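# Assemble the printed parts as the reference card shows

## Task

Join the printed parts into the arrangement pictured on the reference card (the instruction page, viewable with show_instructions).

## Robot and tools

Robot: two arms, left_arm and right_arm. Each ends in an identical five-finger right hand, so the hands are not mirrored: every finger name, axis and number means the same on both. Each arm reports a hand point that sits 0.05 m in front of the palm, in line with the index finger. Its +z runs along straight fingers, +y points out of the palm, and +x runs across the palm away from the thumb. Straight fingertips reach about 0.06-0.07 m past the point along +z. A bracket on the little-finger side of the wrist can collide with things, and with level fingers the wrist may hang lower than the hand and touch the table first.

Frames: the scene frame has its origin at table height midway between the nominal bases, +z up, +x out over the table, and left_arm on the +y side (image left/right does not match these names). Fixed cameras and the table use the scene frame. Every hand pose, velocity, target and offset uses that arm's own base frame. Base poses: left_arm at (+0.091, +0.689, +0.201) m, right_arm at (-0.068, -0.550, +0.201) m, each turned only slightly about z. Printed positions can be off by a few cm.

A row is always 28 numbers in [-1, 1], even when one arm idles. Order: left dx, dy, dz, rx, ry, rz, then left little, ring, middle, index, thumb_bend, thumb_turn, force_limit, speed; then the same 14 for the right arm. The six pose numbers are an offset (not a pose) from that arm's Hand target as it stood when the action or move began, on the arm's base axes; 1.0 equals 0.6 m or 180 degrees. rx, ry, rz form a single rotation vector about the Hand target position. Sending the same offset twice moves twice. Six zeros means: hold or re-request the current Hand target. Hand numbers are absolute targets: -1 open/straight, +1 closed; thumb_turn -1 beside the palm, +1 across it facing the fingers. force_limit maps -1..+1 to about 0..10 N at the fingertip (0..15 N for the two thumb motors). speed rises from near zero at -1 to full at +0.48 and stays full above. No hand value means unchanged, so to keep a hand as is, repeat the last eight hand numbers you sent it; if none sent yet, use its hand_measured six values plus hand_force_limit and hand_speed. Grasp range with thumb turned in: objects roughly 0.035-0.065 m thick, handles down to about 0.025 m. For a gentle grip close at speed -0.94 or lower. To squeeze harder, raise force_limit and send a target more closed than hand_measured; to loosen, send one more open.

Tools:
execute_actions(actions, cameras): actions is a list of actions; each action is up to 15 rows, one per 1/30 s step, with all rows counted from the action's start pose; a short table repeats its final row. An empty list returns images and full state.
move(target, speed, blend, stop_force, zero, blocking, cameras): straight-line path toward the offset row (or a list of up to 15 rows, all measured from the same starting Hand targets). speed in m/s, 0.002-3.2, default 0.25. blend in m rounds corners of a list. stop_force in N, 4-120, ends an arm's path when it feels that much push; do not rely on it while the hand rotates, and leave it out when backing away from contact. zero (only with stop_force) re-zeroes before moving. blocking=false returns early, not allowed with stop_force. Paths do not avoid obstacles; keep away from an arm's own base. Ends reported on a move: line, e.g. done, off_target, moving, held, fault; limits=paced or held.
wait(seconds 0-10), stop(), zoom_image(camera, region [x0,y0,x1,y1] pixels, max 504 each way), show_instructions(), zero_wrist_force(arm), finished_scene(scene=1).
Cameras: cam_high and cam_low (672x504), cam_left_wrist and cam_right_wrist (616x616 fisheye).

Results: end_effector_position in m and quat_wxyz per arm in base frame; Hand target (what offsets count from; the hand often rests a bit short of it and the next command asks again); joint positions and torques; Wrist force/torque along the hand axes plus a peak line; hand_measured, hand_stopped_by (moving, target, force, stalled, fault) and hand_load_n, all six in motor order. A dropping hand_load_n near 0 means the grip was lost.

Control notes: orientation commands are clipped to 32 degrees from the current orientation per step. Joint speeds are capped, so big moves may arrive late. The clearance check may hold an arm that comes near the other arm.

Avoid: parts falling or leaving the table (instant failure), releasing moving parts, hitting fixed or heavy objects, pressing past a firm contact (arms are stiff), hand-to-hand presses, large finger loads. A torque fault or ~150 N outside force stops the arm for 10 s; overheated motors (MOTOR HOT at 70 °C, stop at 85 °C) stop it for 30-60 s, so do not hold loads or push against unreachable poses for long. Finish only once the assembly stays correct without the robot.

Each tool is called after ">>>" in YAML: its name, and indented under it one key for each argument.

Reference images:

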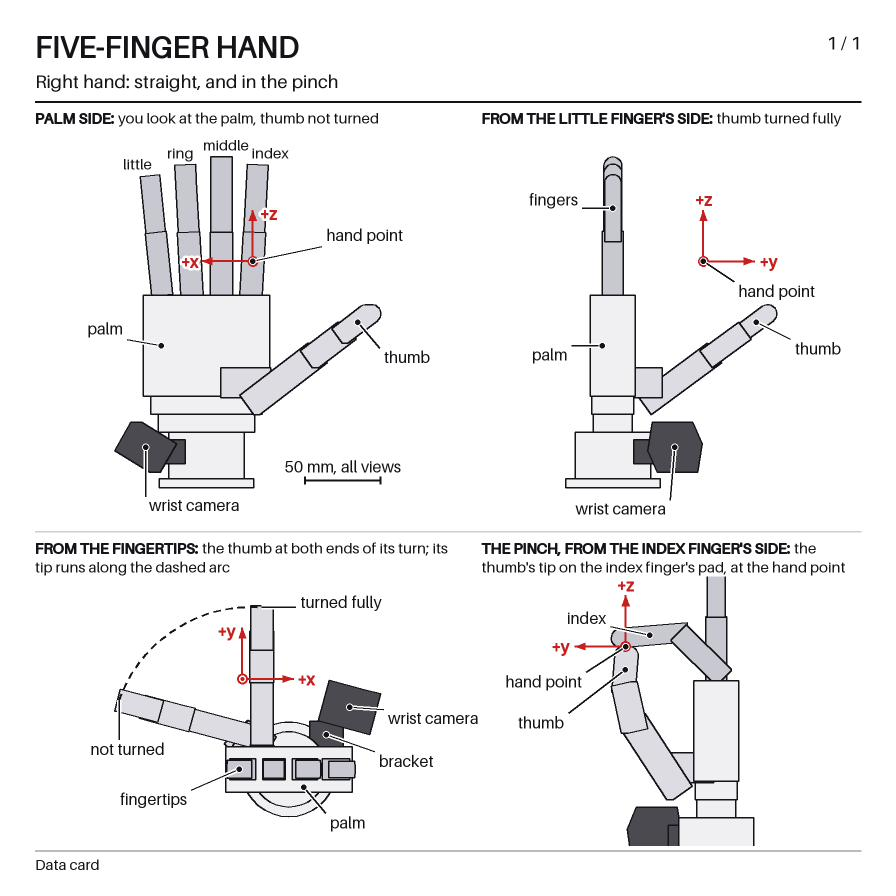

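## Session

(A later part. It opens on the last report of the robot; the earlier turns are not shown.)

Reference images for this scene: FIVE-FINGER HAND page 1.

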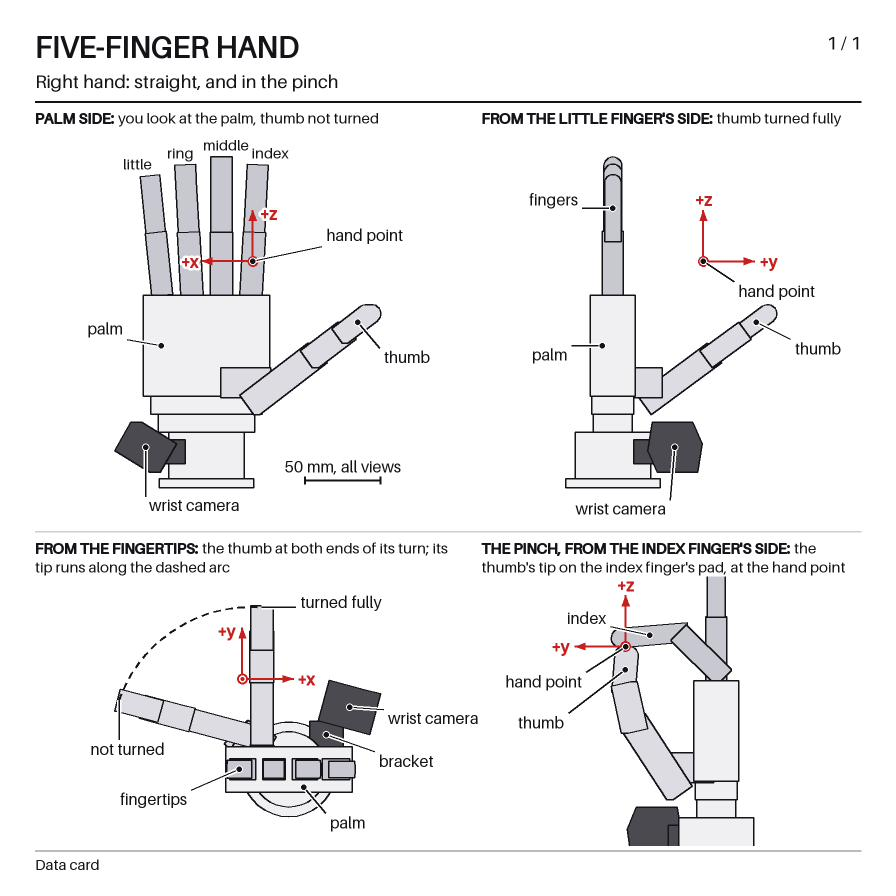

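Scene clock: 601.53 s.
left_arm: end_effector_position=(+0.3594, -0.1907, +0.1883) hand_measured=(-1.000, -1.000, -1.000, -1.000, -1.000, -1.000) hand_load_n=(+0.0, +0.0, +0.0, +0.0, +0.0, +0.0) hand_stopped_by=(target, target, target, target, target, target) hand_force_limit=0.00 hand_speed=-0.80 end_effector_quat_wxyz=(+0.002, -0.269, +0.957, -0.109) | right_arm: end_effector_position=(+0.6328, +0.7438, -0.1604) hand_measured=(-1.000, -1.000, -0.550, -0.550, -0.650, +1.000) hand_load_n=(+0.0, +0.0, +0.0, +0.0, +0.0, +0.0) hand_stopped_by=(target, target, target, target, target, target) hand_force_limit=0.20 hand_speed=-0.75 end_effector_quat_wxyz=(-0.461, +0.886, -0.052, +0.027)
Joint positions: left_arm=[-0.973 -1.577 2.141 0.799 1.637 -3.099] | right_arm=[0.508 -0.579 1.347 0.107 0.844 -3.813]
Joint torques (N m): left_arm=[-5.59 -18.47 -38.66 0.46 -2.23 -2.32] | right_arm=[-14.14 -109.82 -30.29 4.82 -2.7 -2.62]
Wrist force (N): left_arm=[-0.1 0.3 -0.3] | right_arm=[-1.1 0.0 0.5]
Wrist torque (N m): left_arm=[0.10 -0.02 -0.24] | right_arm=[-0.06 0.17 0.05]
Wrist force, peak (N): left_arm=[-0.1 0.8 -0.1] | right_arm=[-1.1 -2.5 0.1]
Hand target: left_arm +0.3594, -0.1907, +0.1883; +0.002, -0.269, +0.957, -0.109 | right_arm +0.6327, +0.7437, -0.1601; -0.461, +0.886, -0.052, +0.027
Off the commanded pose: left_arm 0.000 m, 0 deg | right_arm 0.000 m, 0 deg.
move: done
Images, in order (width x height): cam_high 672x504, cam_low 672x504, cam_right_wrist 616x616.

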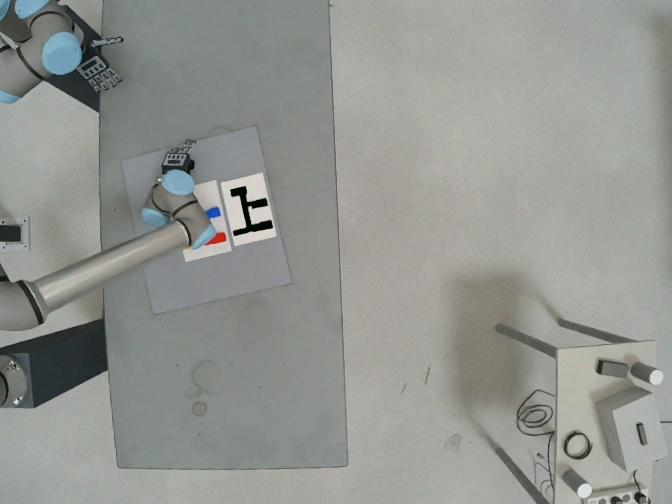

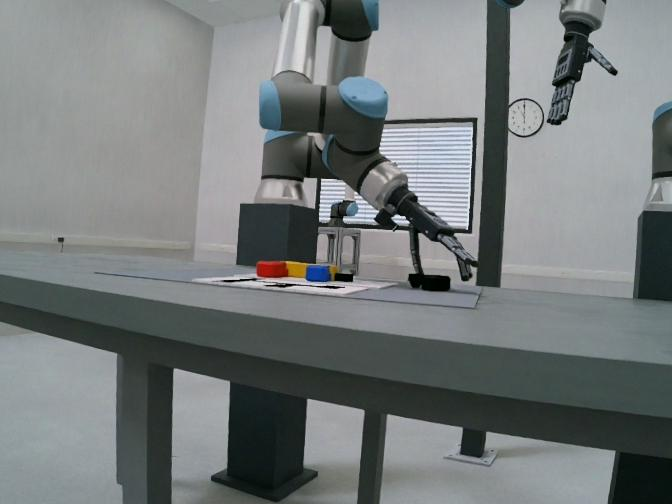

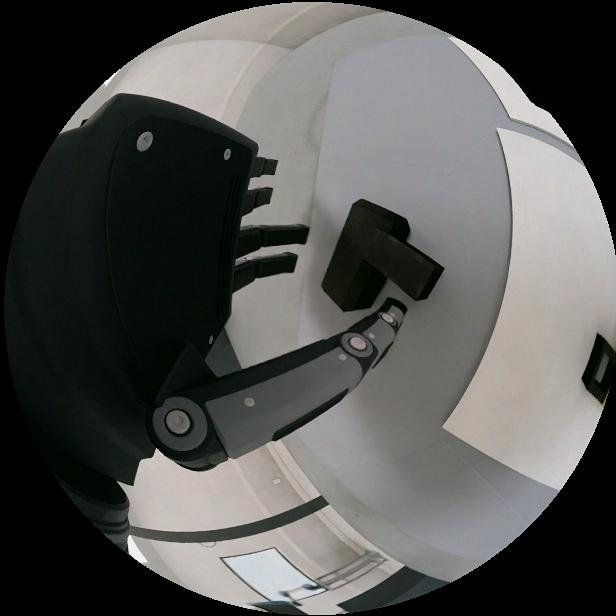

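>>> move:
  target: [0,0,0,0,0,0,-1,-1,-1,-1,-1,-1,0,-0.8,0,0.003,-0.02,0,0,0,-1,-1,-0.55,-0.55,-0.65,1,0.2,-0.75]
  speed: 0.03
  stop_force: 4

>>> move:
  target: [0,0,0,0,0,0,-1,-1,-1,-1,-1,-1,0,-0.8,0,0,0,0,0,0,-1,-1,0.5,0.5,0.3,1,0.25,-0.88]
  cameras: ["cam_high","cam_low","cam_right_wrist"]

>>> zoom_image:
  camera: "cam_low"
  region: [380, 220, 460, 300]

>>> zoom_image:
  camera: "cam_right_wrist"
  region: [240, 180, 440, 380]

>>> zoom_image:
  camera: "cam_high"
  region: [165, 135, 210, 180]

Scene clock: 610.03 s.
left_arm: end_effector_position=(+0.3594, -0.1907, +0.1883) hand_measured=(-1.000, -1.000, -1.000, -1.000, -1.000, -1.000) hand_load_n=(+0.0, +0.0, +0.0, +0.0, +0.0, +0.0) hand_stopped_by=(target, target, target, target, target, target) hand_force_limit=0.00 hand_speed=-0.80 end_effector_quat_wxyz=(+0.002, -0.269, +0.957, -0.109) | right_arm: end_effector_position=(+0.6327, +0.7455, -0.1721) hand_measured=(-1.000, -1.000, -0.550, -0.550, -0.650, +1.000) hand_load_n=(+0.0, +0.0, +0.0, +0.0, +0.0, +0.0) hand_stopped_by=(target, target, target, target, target, target) hand_force_limit=0.20 hand_speed=-0.75 end_effector_quat_wxyz=(-0.461, +0.886, -0.052, +0.027)
Joint positions: left_arm=[-0.973 -1.577 2.141 0.799 1.637 -3.099] | right_arm=[0.51 -0.564 1.342 0.096 0.845 -3.811]
Joint torques (N m): left_arm=[-3.61 -17.19 -38.77 0.39 -2.3 -2.17] | right_arm=[8.36 -111.8 -20.57 5.54 -0.98 -0.16]
Wrist force (N): left_arm=[0.1 0.5 -0.4] | right_arm=[-0.7 0.0 0.5]
Wrist torque (N m): left_arm=[0.13 -0.04 -0.23] | right_arm=[-0.07 0.12 -0.18]
Wrist force, peak (N): left_arm=[-0.1 0.7 -0.1] | right_arm=[-1.2 0.1 1.2]
Hand target: left_arm +0.3594, -0.1907, +0.1883; +0.002, -0.269, +0.957, -0.109 | right_arm +0.6327, +0.7455, -0.1721; -0.461, +0.886, -0.052, +0.027
Off the commanded pose: left_arm 0.000 m, 0 deg | right_arm 0.000 m, 0 deg.
move: done

Scene clock: 611.80 s.
left_arm: end_effector_position=(+0.3594, -0.1907, +0.1883) hand_measured=(-1.000, -1.000, -1.000, -1.000, -1.000, -1.000) hand_load_n=(+0.0, +0.0, +0.0, +0.0, +0.0, +0.0) hand_stopped_by=(target, target, target, target, target, target) hand_force_limit=0.00 hand_speed=-0.80 end_effector_quat_wxyz=(+0.002, -0.269, +0.957, -0.109) | right_arm: end_effector_position=(+0.6327, +0.7455, -0.1721) hand_measured=(-1.000, -1.000, -0.074, -0.052, -0.400, +1.000) hand_load_n=(+0.0, +0.0, +6.0, +8.5, +10.5, -1.5) hand_stopped_by=(target, target, force, force, force, target) hand_force_limit=0.25 hand_speed=-0.88 end_effector_quat_wxyz=(-0.461, +0.886, -0.052, +0.027)
Joint positions: left_arm=[-0.973 -1.577 2.141 0.799 1.637 -3.099] | right_arm=[0.51 -0.564 1.342 0.096 0.845 -3.811]
Joint torques (N m): left_arm=[-4.73 -18.2 -37.51 0.6 -2.28 -2.04] | right_arm=[0.72 -111.87 -21.83 5.39 -2.04 -2.44]
Wrist force (N): left_arm=[0.0 0.3 -0.3] | right_arm=[-0.8 -0.9 0.4]
Wrist torque (N m): left_arm=[0.10 -0.04 -0.23] | right_arm=[-0.12 0.11 -0.20]
Wrist force, peak (N): left_arm=[0.1 0.6 -0.5] | right_arm=[-1.1 0.1 1.0]
Hand target: left_arm +0.3594, -0.1907, +0.1883; +0.002, -0.269, +0.957, -0.109 | right_arm +0.6327, +0.7455, -0.1721; -0.461, +0.886, -0.052, +0.027
Off the commanded pose: left_arm 0.000 m, 0 deg | right_arm 0.000 m, 0 deg.
move: done
Images, in order (width x height): cam_high 672x504, cam_low 672x504, cam_right_wrist 616x616.

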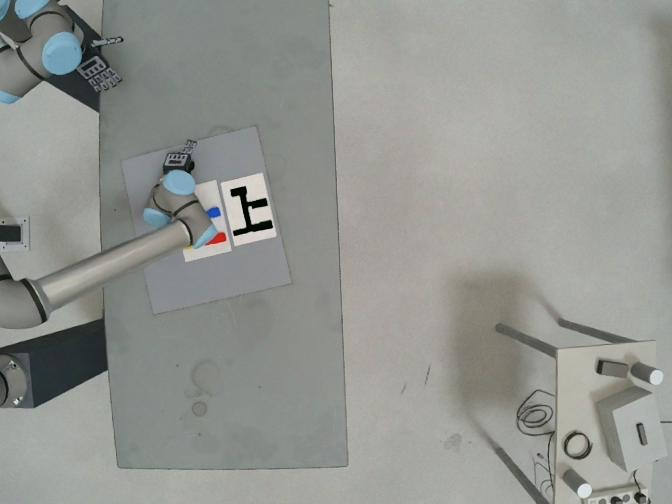

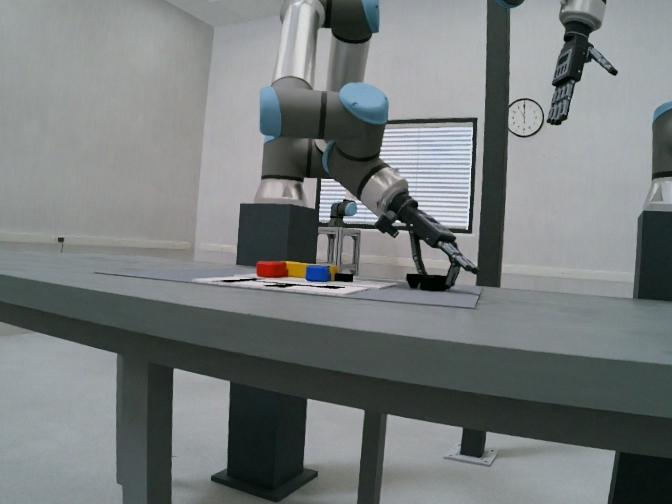

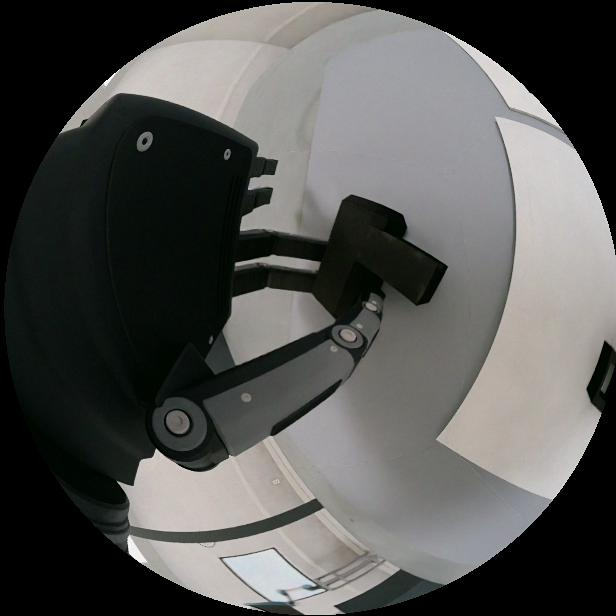

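Scaled by 6.300 from the camera's 672x504 image, which has a finer 960x720 frame.

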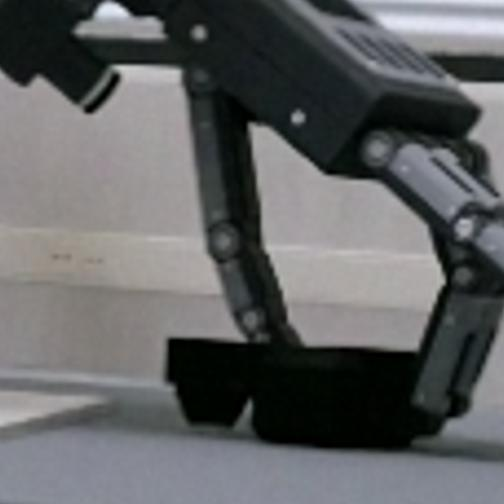

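Scaled by 2.520 from the camera's 616x616 image, which has a finer 880x880 frame.

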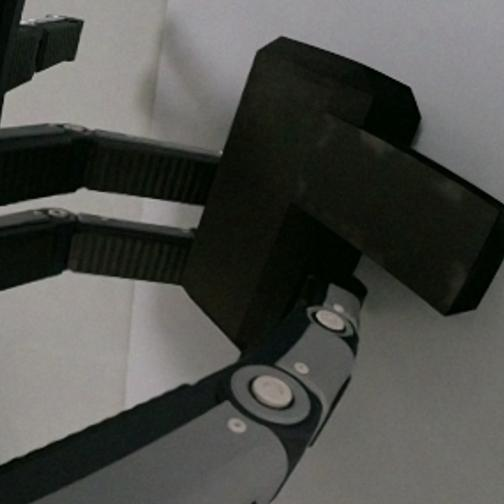

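Scaled by 11.200 from the camera's 672x504 image, which has a finer 960x720 frame.

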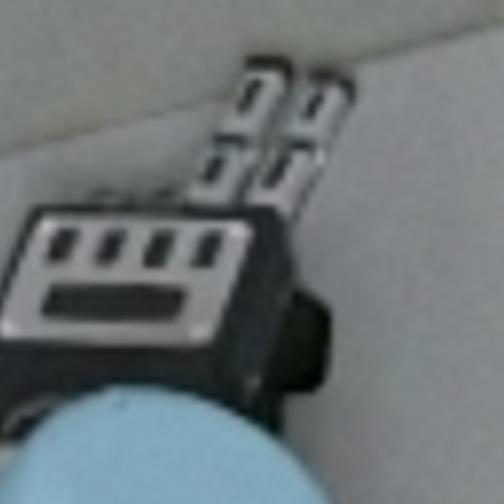

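>>> move:
  target:
    - [0,0,0,0,0,0,-1,-1,-1,-1,-1,-1,0,-0.8,0,0,0.12,0,0,0,-1,-1,0.5,0.5,0.3,1,0.25,-0.88]
    - [0,0,0,0,0,0,-1,-1,-1,-1,-1,-1,0,-0.8,0.0367,-0.2497,0.12,0,0,0.0895,-1,-1,0.5,0.5,0.3,1,0.25,-0.88]
    - [0,0,0,0,0,0,-1,-1,-1,-1,-1,-1,0,-0.8,0.0367,-0.2497,0.055,0,0,0.0895,-1,-1,0.5,0.5,0.3,1,0.25,-0.88]
  speed: 0.15
  blend: 0.01
  cameras: ["cam_high","cam_low","cam_right_wrist"]

>>> zoom_image:
  camera: "cam_low"
  region: [310, 220, 400, 290]

>>> zoom_image:
  camera: "cam_high"
  region: [175, 185, 220, 230]

>>> zoom_image:
  camera: "cam_right_wrist"
  region: [290, 180, 490, 380]

Scene clock: 631.07 s.
left_arm: end_effector_position=(+0.3594, -0.1907, +0.1883) hand_measured=(-1.000, -1.000, -1.000, -1.000, -1.000, -1.000) hand_load_n=(+0.0, +0.0, +0.0, +0.0, -0.5, +0.0) hand_stopped_by=(target, target, target, target, target, target) hand_force_limit=0.00 hand_speed=-0.80 end_effector_quat_wxyz=(+0.002, -0.269, +0.957, -0.109) | right_arm: end_effector_position=(+0.6549, +0.5957, -0.1391) hand_measured=(-1.000, -1.000, -0.074, -0.052, -0.400, +1.000) hand_load_n=(-0.5, +0.0, +6.0, +8.5, +10.5, -1.5) hand_stopped_by=(target, target, force, force, force, target) hand_force_limit=0.25 hand_speed=-0.88 end_effector_quat_wxyz=(-0.460, +0.884, +0.073, -0.038)
Joint positions: left_arm=[-0.973 -1.577 2.141 0.799 1.637 -3.099] | right_arm=[0.318 -0.539 1.33 0.565 0.628 -4.448]
Joint torques (N m): left_arm=[-3.77 -18.04 -38.51 0.39 -1.98 -2.14] | right_arm=[15.33 -112.53 -18.46 7.34 0.92 -1.49]
Wrist force (N): left_arm=[-0.1 0.5 -0.3] | right_arm=[-1.0 0.8 0.9]
Wrist torque (N m): left_arm=[0.12 -0.01 -0.24] | right_arm=[0.02 0.13 0.09]
Wrist force, peak (N): left_arm=[-0.2 0.5 -0.6] | right_arm=[-0.9 2.5 2.1]
Hand target: left_arm +0.3594, -0.1907, +0.1883; +0.002, -0.269, +0.957, -0.109 | right_arm +0.6547, +0.5957, -0.1391; -0.460, +0.884, +0.073, -0.038
Off the commanded pose: left_arm 0.000 m, 0 deg | right_arm 0.000 m, 0 deg.
move: done
Images, in order (width x height): cam_high 672x504, cam_low 672x504, cam_right_wrist 616x616.

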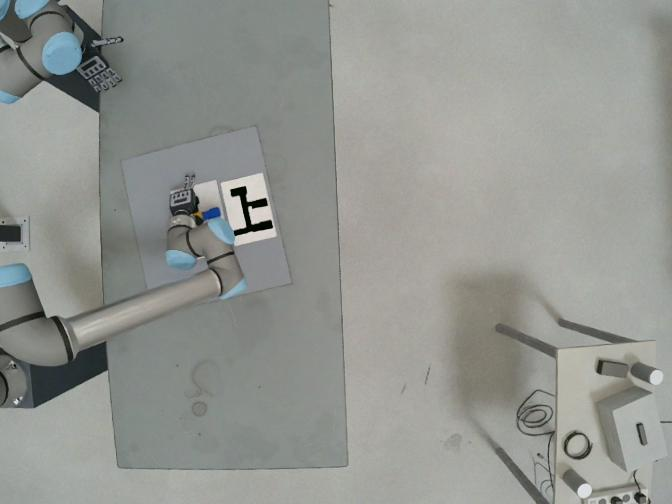

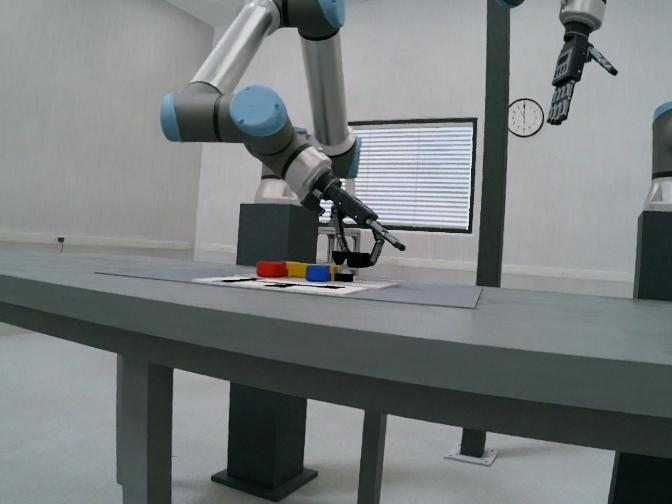

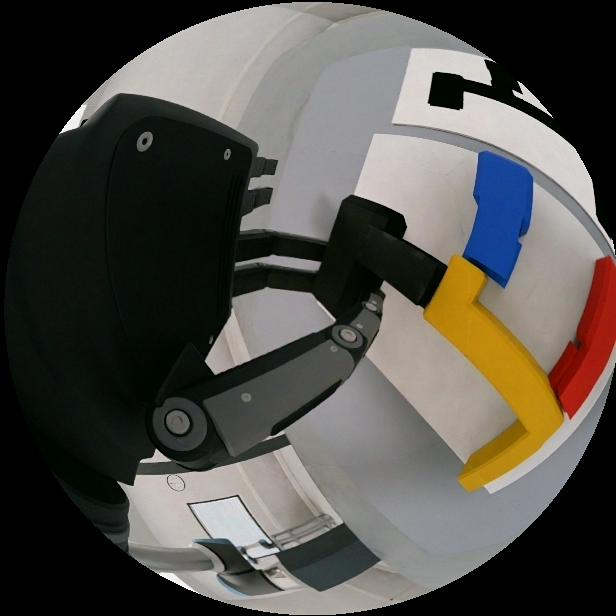

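Scaled by 5.600 from the camera's 672x504 image, which has a finer 960x720 frame.

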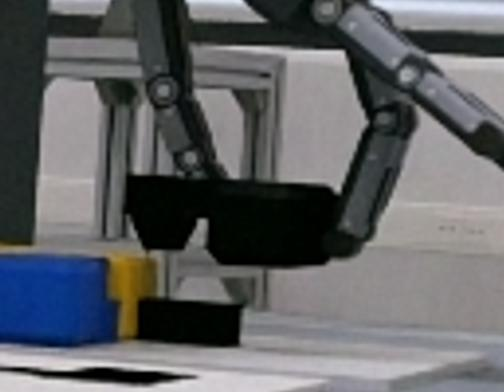

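Scaled by 11.200 from the camera's 672x504 image, which has a finer 960x720 frame.

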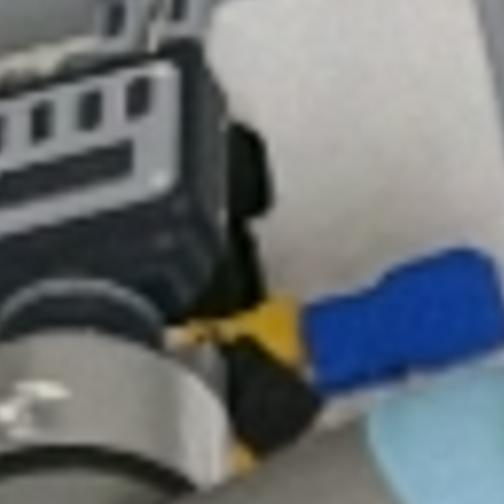

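Scaled by 2.520 from the camera's 616x616 image, which has a finer 880x880 frame.

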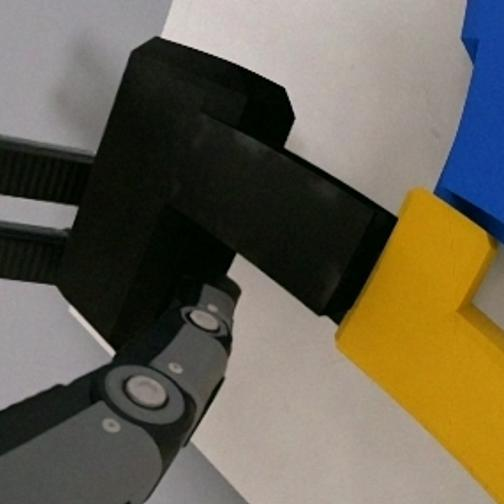

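>>> move:
  target: [0,0,0,0,0,0,-1,-1,-1,-1,-1,-1,0,-0.8,-0.0142,0.0112,-0.012,0,0,0,-1,-1,0.5,0.5,0.3,1,0.25,-0.88]
  speed: 0.05
  cameras: ["cam_high","cam_low","cam_right_wrist"]

>>> zoom_image:
  camera: "cam_low"
  region: [310, 220, 400, 290]

>>> zoom_image:
  camera: "cam_high"
  region: [175, 185, 220, 230]

>>> zoom_image:
  camera: "cam_right_wrist"
  region: [290, 180, 490, 380]

Scene clock: 650.27 s.
left_arm: end_effector_position=(+0.3594, -0.1907, +0.1883) hand_measured=(-1.000, -1.000, -1.000, -1.000, -1.000, -1.000) hand_load_n=(+0.0, +0.0, +0.0, +0.0, +0.0, +0.0) hand_stopped_by=(target, target, target, target, target, target) hand_force_limit=0.00 hand_speed=-0.80 end_effector_quat_wxyz=(+0.002, -0.269, +0.957, -0.109) | right_arm: end_effector_position=(+0.6461, +0.6025, -0.1464) hand_measured=(-1.000, -1.000, -0.074, -0.052, -0.400, +1.000) hand_load_n=(+0.0, +0.0, +6.0, +8.5, +10.5, -1.5) hand_stopped_by=(target, target, force, force, force, target) hand_force_limit=0.25 hand_speed=-0.88 end_effector_quat_wxyz=(-0.460, +0.884, +0.073, -0.038)
Joint positions: left_arm=[-0.973 -1.577 2.141 0.799 1.637 -3.099] | right_arm=[0.33 -0.538 1.341 0.538 0.63 -4.429]
Joint torques (N m): left_arm=[-4.26 -17.56 -37.74 0.57 -2.13 -2.27] | right_arm=[-11.62 -83.56 -29.97 6.01 0.09 -2.35]
Wrist force (N): left_arm=[0.0 0.4 0.0] | right_arm=[-1.0 0.6 1.2]
Wrist torque (N m): left_arm=[0.09 -0.03 -0.24] | right_arm=[-0.02 0.14 -0.18]
Wrist force, peak (N): left_arm=[0.0 0.7 -0.3] | right_arm=[-1.2 1.2 1.1]
Hand target: left_arm +0.3594, -0.1907, +0.1883; +0.002, -0.269, +0.957, -0.109 | right_arm +0.6462, +0.6024, -0.1463; -0.460, +0.884, +0.073, -0.038
Off the commanded pose: left_arm 0.000 m, 0 deg | right_arm 0.000 m, 0 deg.
move: done
Images, in order (width x height): cam_high 672x504, cam_low 672x504, cam_right_wrist 616x616.

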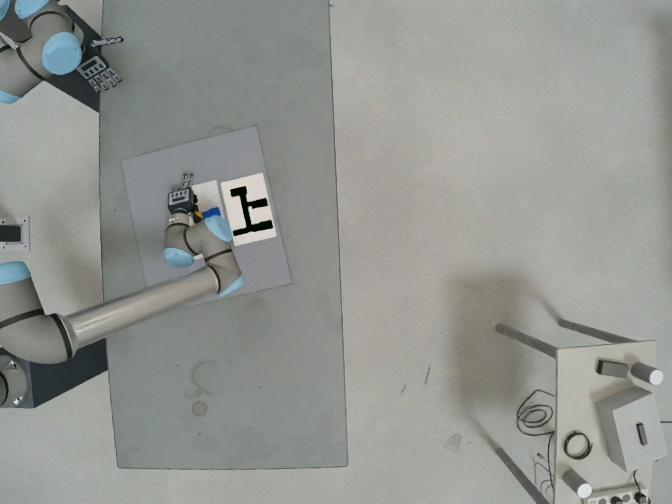

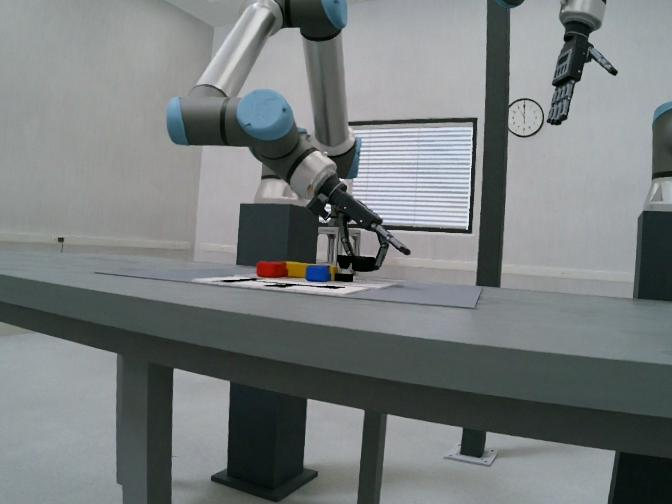

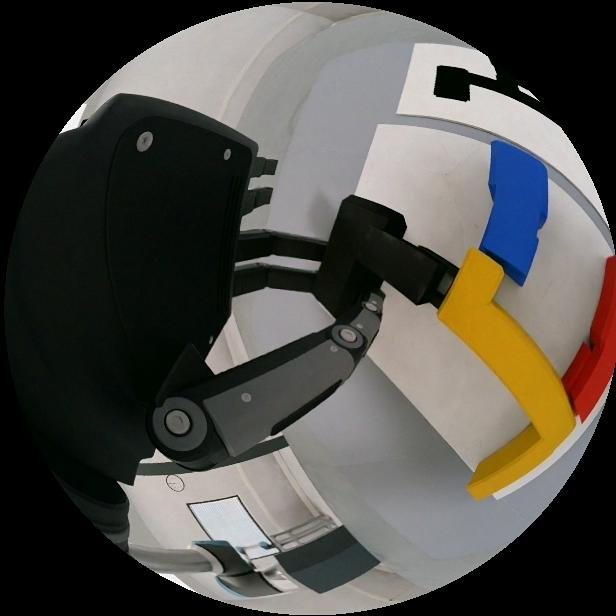

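Scaled by 5.600 from the camera's 672x504 image, which has a finer 960x720 frame.

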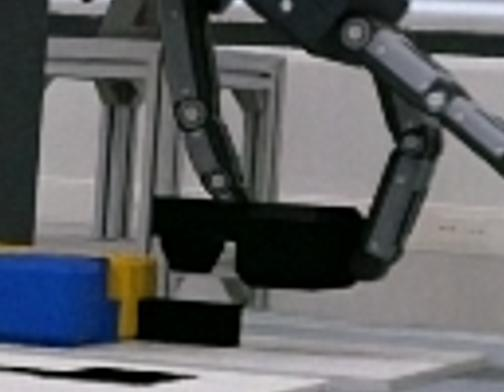

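Scaled by 11.200 from the camera's 672x504 image, which has a finer 960x720 frame.

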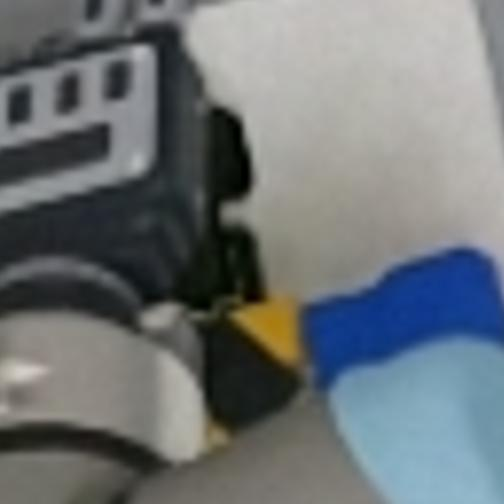

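Scaled by 2.520 from the camera's 616x616 image, which has a finer 880x880 frame.

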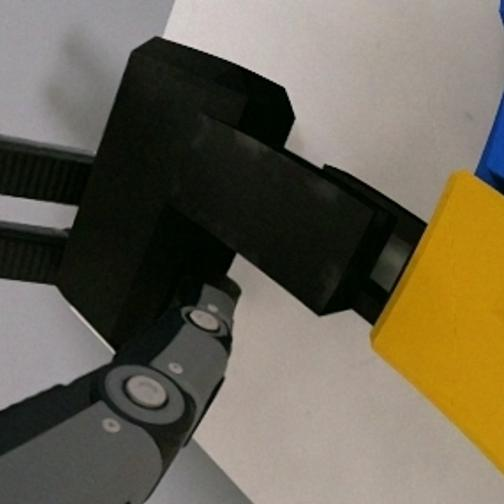

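>>> move:
  target: [0,0,0,0,0,0,-1,-1,-1,-1,-1,-1,0,-0.8,0,-0.001,-0.037,0,0,0,-1,-1,0.5,0.5,0.3,1,0.25,-0.88]
  speed: 0.02
  stop_force: 4
  cameras: ["cam_high","cam_low","cam_right_wrist"]

>>> zoom_image:
  camera: "cam_low"
  region: [310, 220, 400, 290]

>>> zoom_image:
  camera: "cam_right_wrist"
  region: [290, 180, 490, 380]

Scene clock: 662.20 s.
left_arm: end_effector_position=(+0.3594, -0.1907, +0.1883) hand_measured=(-1.000, -1.000, -1.000, -1.000, -1.000, -1.000) hand_load_n=(+0.0, +0.0, +0.0, +0.0, +0.0, -0.5) hand_stopped_by=(target, target, target, target, target, target) hand_force_limit=0.00 hand_speed=-0.80 end_effector_quat_wxyz=(+0.002, -0.269, +0.957, -0.109) | right_arm: end_effector_position=(+0.6462, +0.6018, -0.1671) hand_measured=(-1.000, -1.000, -0.074, -0.052, -0.400, +1.000) hand_load_n=(+0.0, +0.0, +2.5, +9.5, +9.0, +1.5) hand_stopped_by=(target, target, force, force, force, target) hand_force_limit=0.25 hand_speed=-0.88 end_effector_quat_wxyz=(-0.460, +0.884, +0.073, -0.038)
Joint positions: left_arm=[-0.973 -1.577 2.141 0.799 1.637 -3.099] | right_arm=[0.329 -0.513 1.335 0.52 0.63 -4.431]
Joint torques (N m): left_arm=[-4.39 -16.2 -37.97 0.48 -2.22 -2.25] | right_arm=[0.45 -114 -20.38 7.03 1.17 1.07]
Wrist force (N): left_arm=[-0.1 0.7 -0.3] | right_arm=[-4.2 0.3 1.4]
Wrist torque (N m): left_arm=[0.16 -0.02 -0.23] | right_arm=[0.02 0.17 -0.12]
Wrist force, peak (N): left_arm=[-0.1 0.5 -0.6] | right_arm=[-2.6 -6.4 -1.9]
Hand target: left_arm +0.3594, -0.1907, +0.1883; +0.002, -0.269, +0.957, -0.109 | right_arm +0.6462, +0.6019, -0.1671; -0.460, +0.884, +0.073, -0.038 (not the last commanded pose)
Off the commanded pose: left_arm 0.000 m, 0 deg | right_arm 0.001 m, 0 deg.
move: contact (right_arm)
Images, in order (width x height): cam_high 672x504, cam_low 672x504, cam_right_wrist 616x616.

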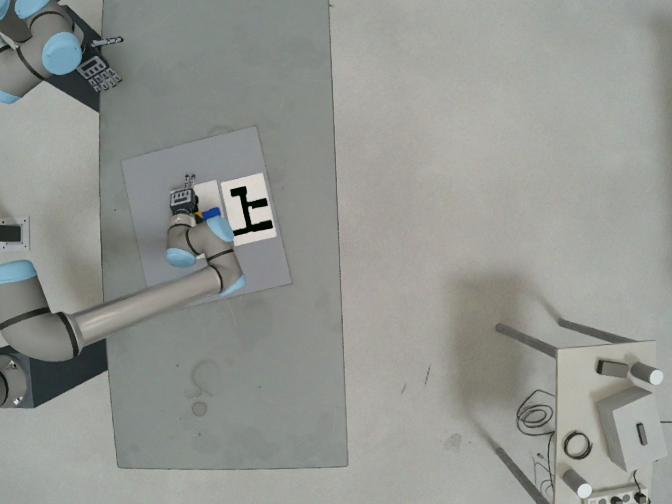

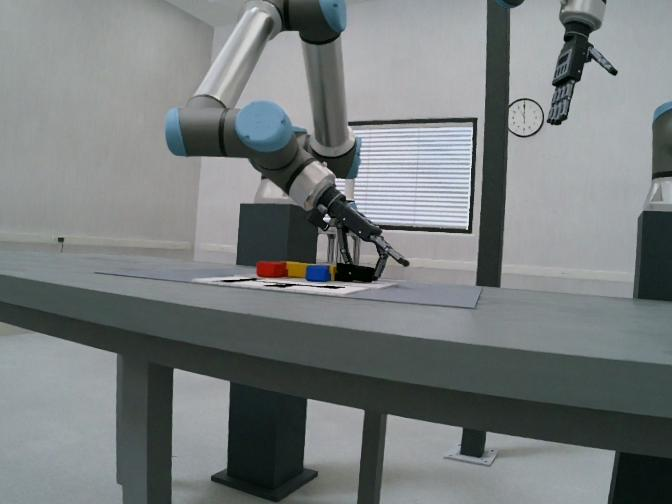

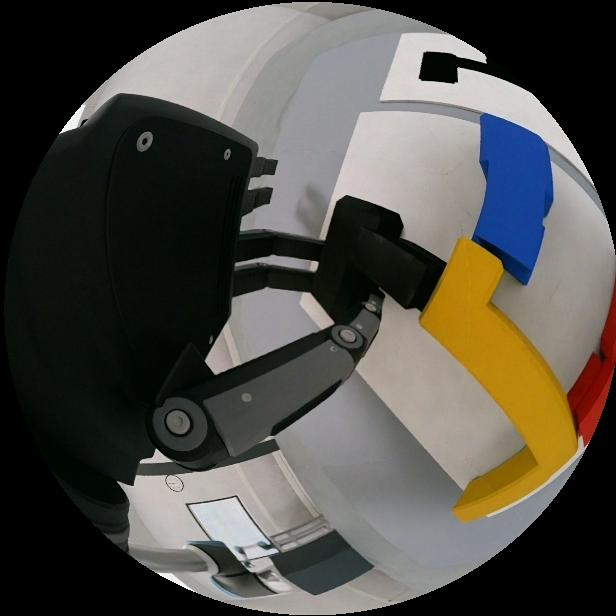

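Scaled by 5.600 from the camera's 672x504 image, which has a finer 960x720 frame.

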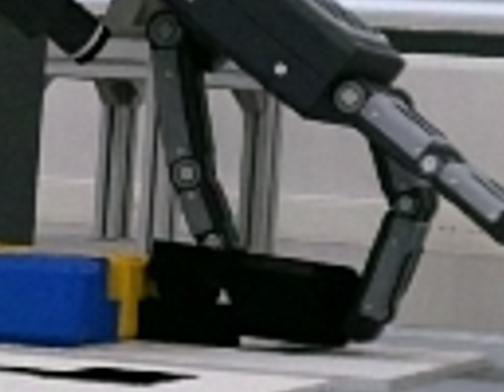

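Scaled by 2.520 from the camera's 616x616 image, which has a finer 880x880 frame.

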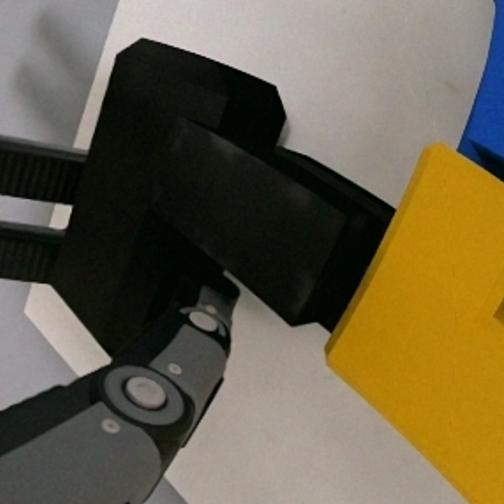

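>>> move:
  target: [0,0,0,0,0,0,-1,-1,-1,-1,-1,-1,0,-0.8,0,0,0,0,0,0,-1,-1,-0.4,-0.4,-0.55,1,0.2,-0.75]
  cameras: ["cam_high","cam_low","cam_right_wrist"]

>>> zoom_image:
  camera: "cam_low"
  region: [310, 220, 400, 290]

>>> zoom_image:
  camera: "cam_right_wrist"
  region: [290, 180, 490, 380]

Scene clock: 667.43 s.
left_arm: end_effector_position=(+0.3594, -0.1907, +0.1883) hand_measured=(-1.000, -1.000, -1.000, -1.000, -1.000, -1.000) hand_load_n=(+0.0, +0.0, +0.0, +0.0, +0.0, +0.0) hand_stopped_by=(target, target, target, target, target, target) hand_force_limit=0.00 hand_speed=-0.80 end_effector_quat_wxyz=(+0.002, -0.269, +0.957, -0.109) | right_arm: end_effector_position=(+0.6462, +0.6018, -0.1671) hand_measured=(-1.000, -1.000, -0.400, -0.400, -0.550, +1.000) hand_load_n=(+0.0, +0.0, +0.0, +0.0, +0.0, +0.0) hand_stopped_by=(target, target, target, target, target, target) hand_force_limit=0.20 hand_speed=-0.75 end_effector_quat_wxyz=(-0.460, +0.884, +0.073, -0.038)
Joint positions: left_arm=[-0.973 -1.577 2.141 0.799 1.637 -3.099] | right_arm=[0.329 -0.513 1.335 0.52 0.63 -4.431]
Joint torques (N m): left_arm=[-2.66 -17.24 -38.02 0.55 -2.18 -2.06] | right_arm=[7.59 -110.81 -20.4 6.88 -0.46 2.33]
Wrist force (N): left_arm=[0.0 0.4 -0.4] | right_arm=[-0.9 0.9 1.2]
Wrist torque (N m): left_arm=[0.11 -0.02 -0.24] | right_arm=[0.02 0.12 -0.17]
Wrist force, peak (N): left_arm=[0.1 0.6 -0.5] | right_arm=[-4.4 0.6 1.7]
Hand target: left_arm +0.3594, -0.1907, +0.1883; +0.002, -0.269, +0.957, -0.109 | right_arm +0.6462, +0.6019, -0.1671; -0.460, +0.884, +0.073, -0.038
Off the commanded pose: left_arm 0.000 m, 0 deg | right_arm 0.000 m, 0 deg.
move: done
Images, in order (width x height): cam_high 672x504, cam_low 672x504, cam_right_wrist 616x616.

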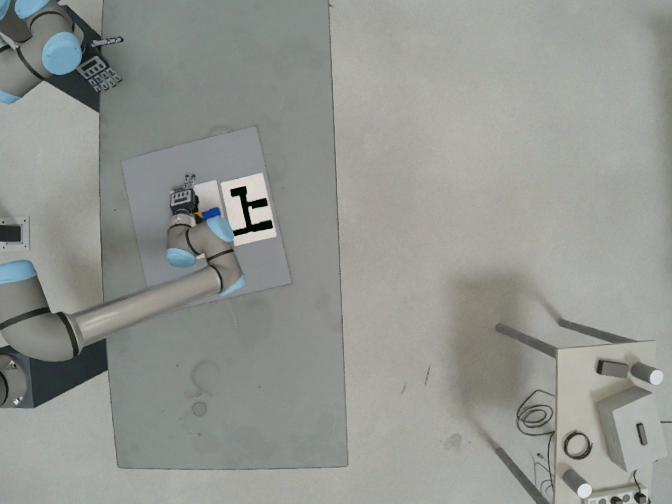

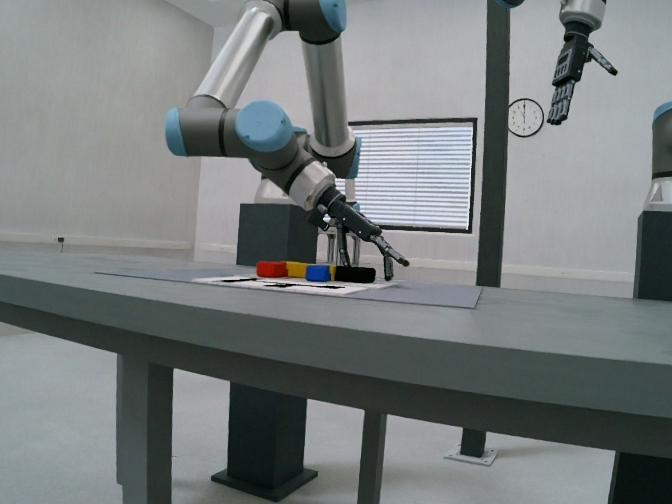

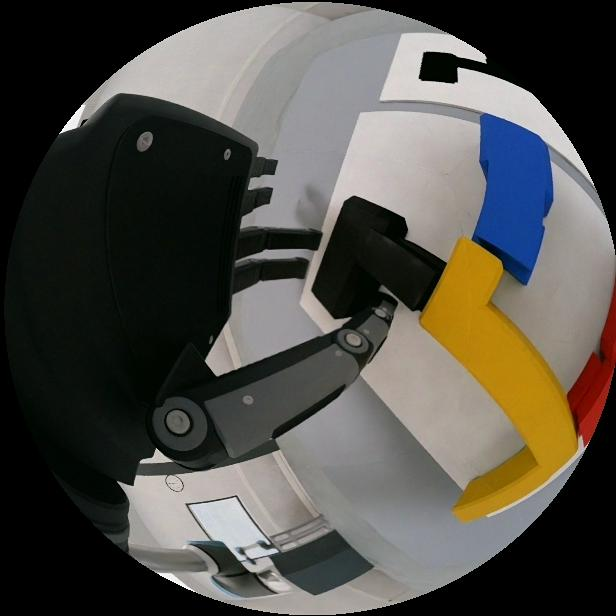

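Scaled by 5.600 from the camera's 672x504 image, which has a finer 960x720 frame.

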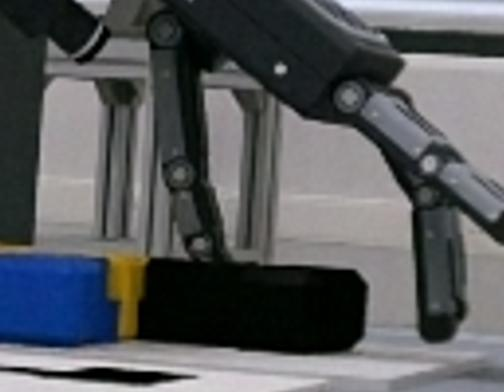

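Scaled by 2.520 from the camera's 616x616 image, which has a finer 880x880 frame.

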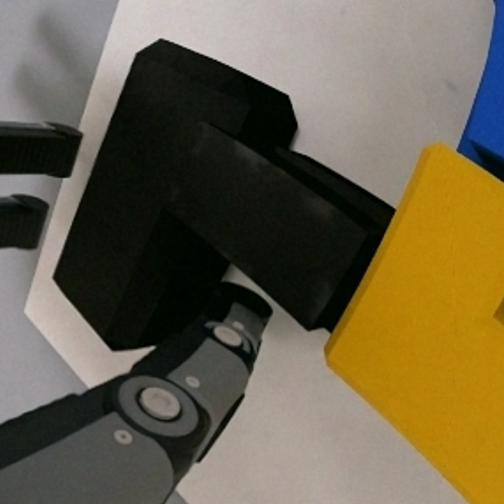

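>>> move:
  target:
    - [0,0,0,0,0,0,-1,-1,-1,-1,-1,-1,0,-0.8,0,0,0.13,0,0,0,-1,-1,-0.4,-0.4,-0.55,1,0.2,-0.75]
    - [0,0,0,0,0,0,-1,-1,-1,-1,-1,-1,0,-0.8,-0.15,-0.45,0.2,0,0,0,-1,-1,-0.4,-0.4,-0.55,1,0.2,-0.75]
  speed: 0.3
  blend: 0.02
  cameras: ["cam_high","cam_low","cam_right_wrist"]

>>> zoom_image:
  camera: "cam_low"
  region: [250, 230, 400, 300]

>>> zoom_image:
  camera: "cam_high"
  region: [165, 180, 245, 260]

>>> zoom_image:
  camera: "cam_high"
  region: [215, 165, 285, 250]

Scene clock: 673.93 s.
left_arm: end_effector_position=(+0.3594, -0.1907, +0.1883) hand_measured=(-1.000, -1.000, -1.000, -1.000, -1.000, -1.000) hand_load_n=(+0.0, +0.0, +0.0, +0.0, +0.0, +0.0) hand_stopped_by=(target, target, target, target, target, target) hand_force_limit=0.00 hand_speed=-0.80 end_effector_quat_wxyz=(+0.002, -0.269, +0.957, -0.109) | right_arm: end_effector_position=(+0.5562, +0.3319, -0.0470) hand_measured=(-1.000, -1.000, -0.400, -0.400, -0.550, +1.000) hand_load_n=(+0.0, +0.0, -0.5, +0.0, +0.0, +0.0) hand_stopped_by=(target, target, target, target, target, target) hand_force_limit=0.20 hand_speed=-0.75 end_effector_quat_wxyz=(-0.460, +0.884, +0.073, -0.038)
Joint positions: left_arm=[-0.973 -1.577 2.141 0.799 1.637 -3.099] | right_arm=[-0.031 -0.785 1.816 0.811 0.638 -5.044]
Joint torques (N m): left_arm=[-2.66 -18.62 -37.55 0.36 -2.12 -2.16] | right_arm=[-12.51 -60.96 -10.56 -0.55 -3.58 -2.91]
Wrist force (N): left_arm=[0.1 0.3 -0.2] | right_arm=[-0.5 0.8 1.1]
Wrist torque (N m): left_arm=[0.10 -0.04 -0.23] | right_arm=[0.05 0.13 0.15]
Wrist force, peak (N): left_arm=[0.1 0.6 -0.6] | right_arm=[-0.8 3.4 2.3]
Hand target: left_arm +0.3594, -0.1907, +0.1883; +0.002, -0.269, +0.957, -0.109 | right_arm +0.5562, +0.3319, -0.0471; -0.460, +0.884, +0.073, -0.038
Off the commanded pose: left_arm 0.000 m, 0 deg | right_arm 0.000 m, 0 deg.
move: done
Images, in order (width x height): cam_high 672x504, cam_low 672x504, cam_right_wrist 616x616.

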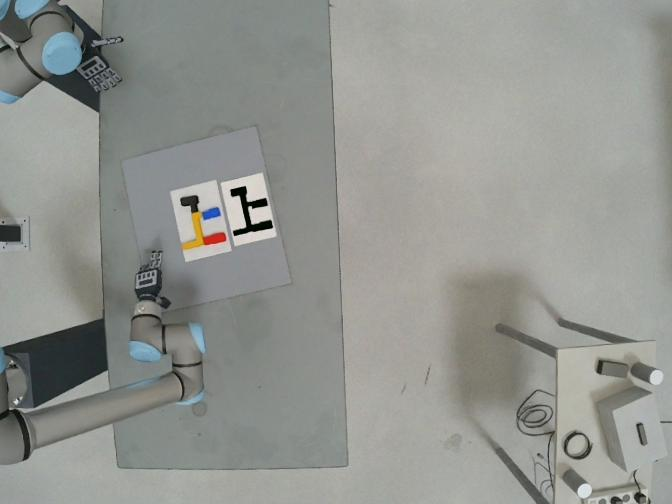

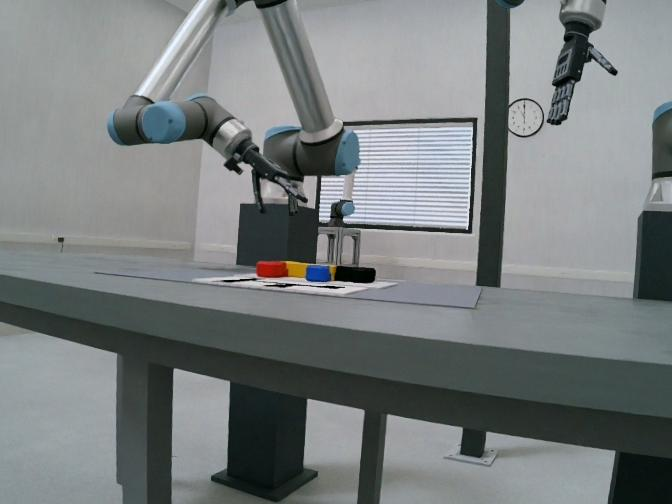

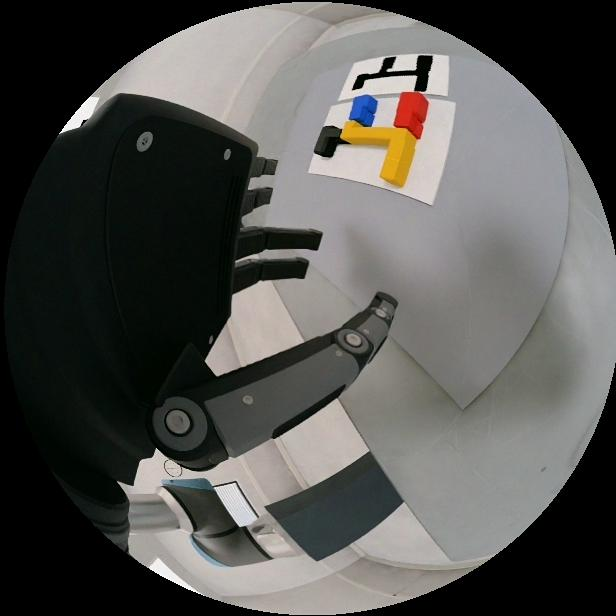

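Scaled by 3.360 from the camera's 672x504 image, which has a finer 960x720 frame.

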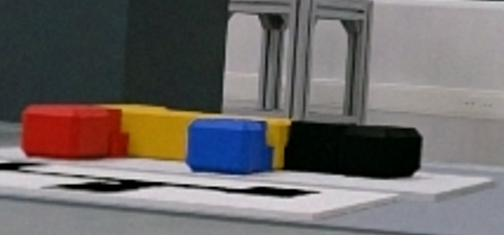

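Scaled by 6.300 from the camera's 672x504 image, which has a finer 960x720 frame.

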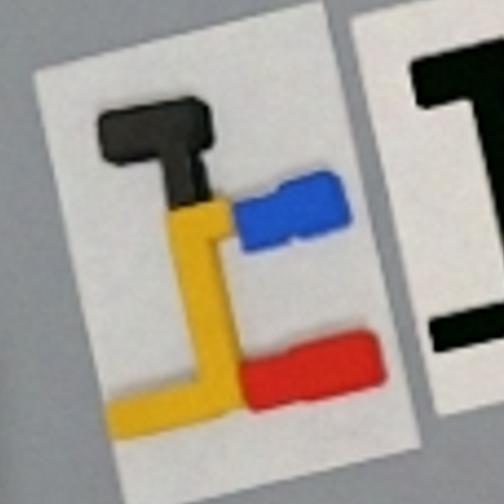

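Scaled by 5.929 from the camera's 672x504 image, which has a finer 960x720 frame.

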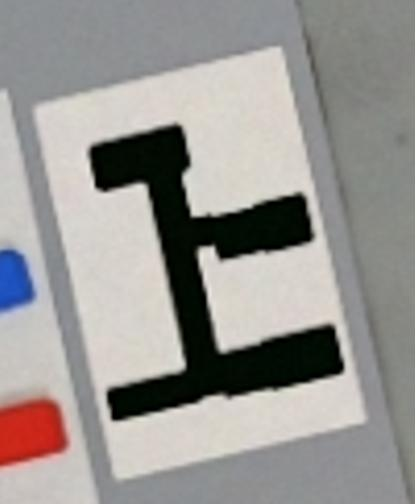

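>>> finished_scene:

The scene is finished: the task was done.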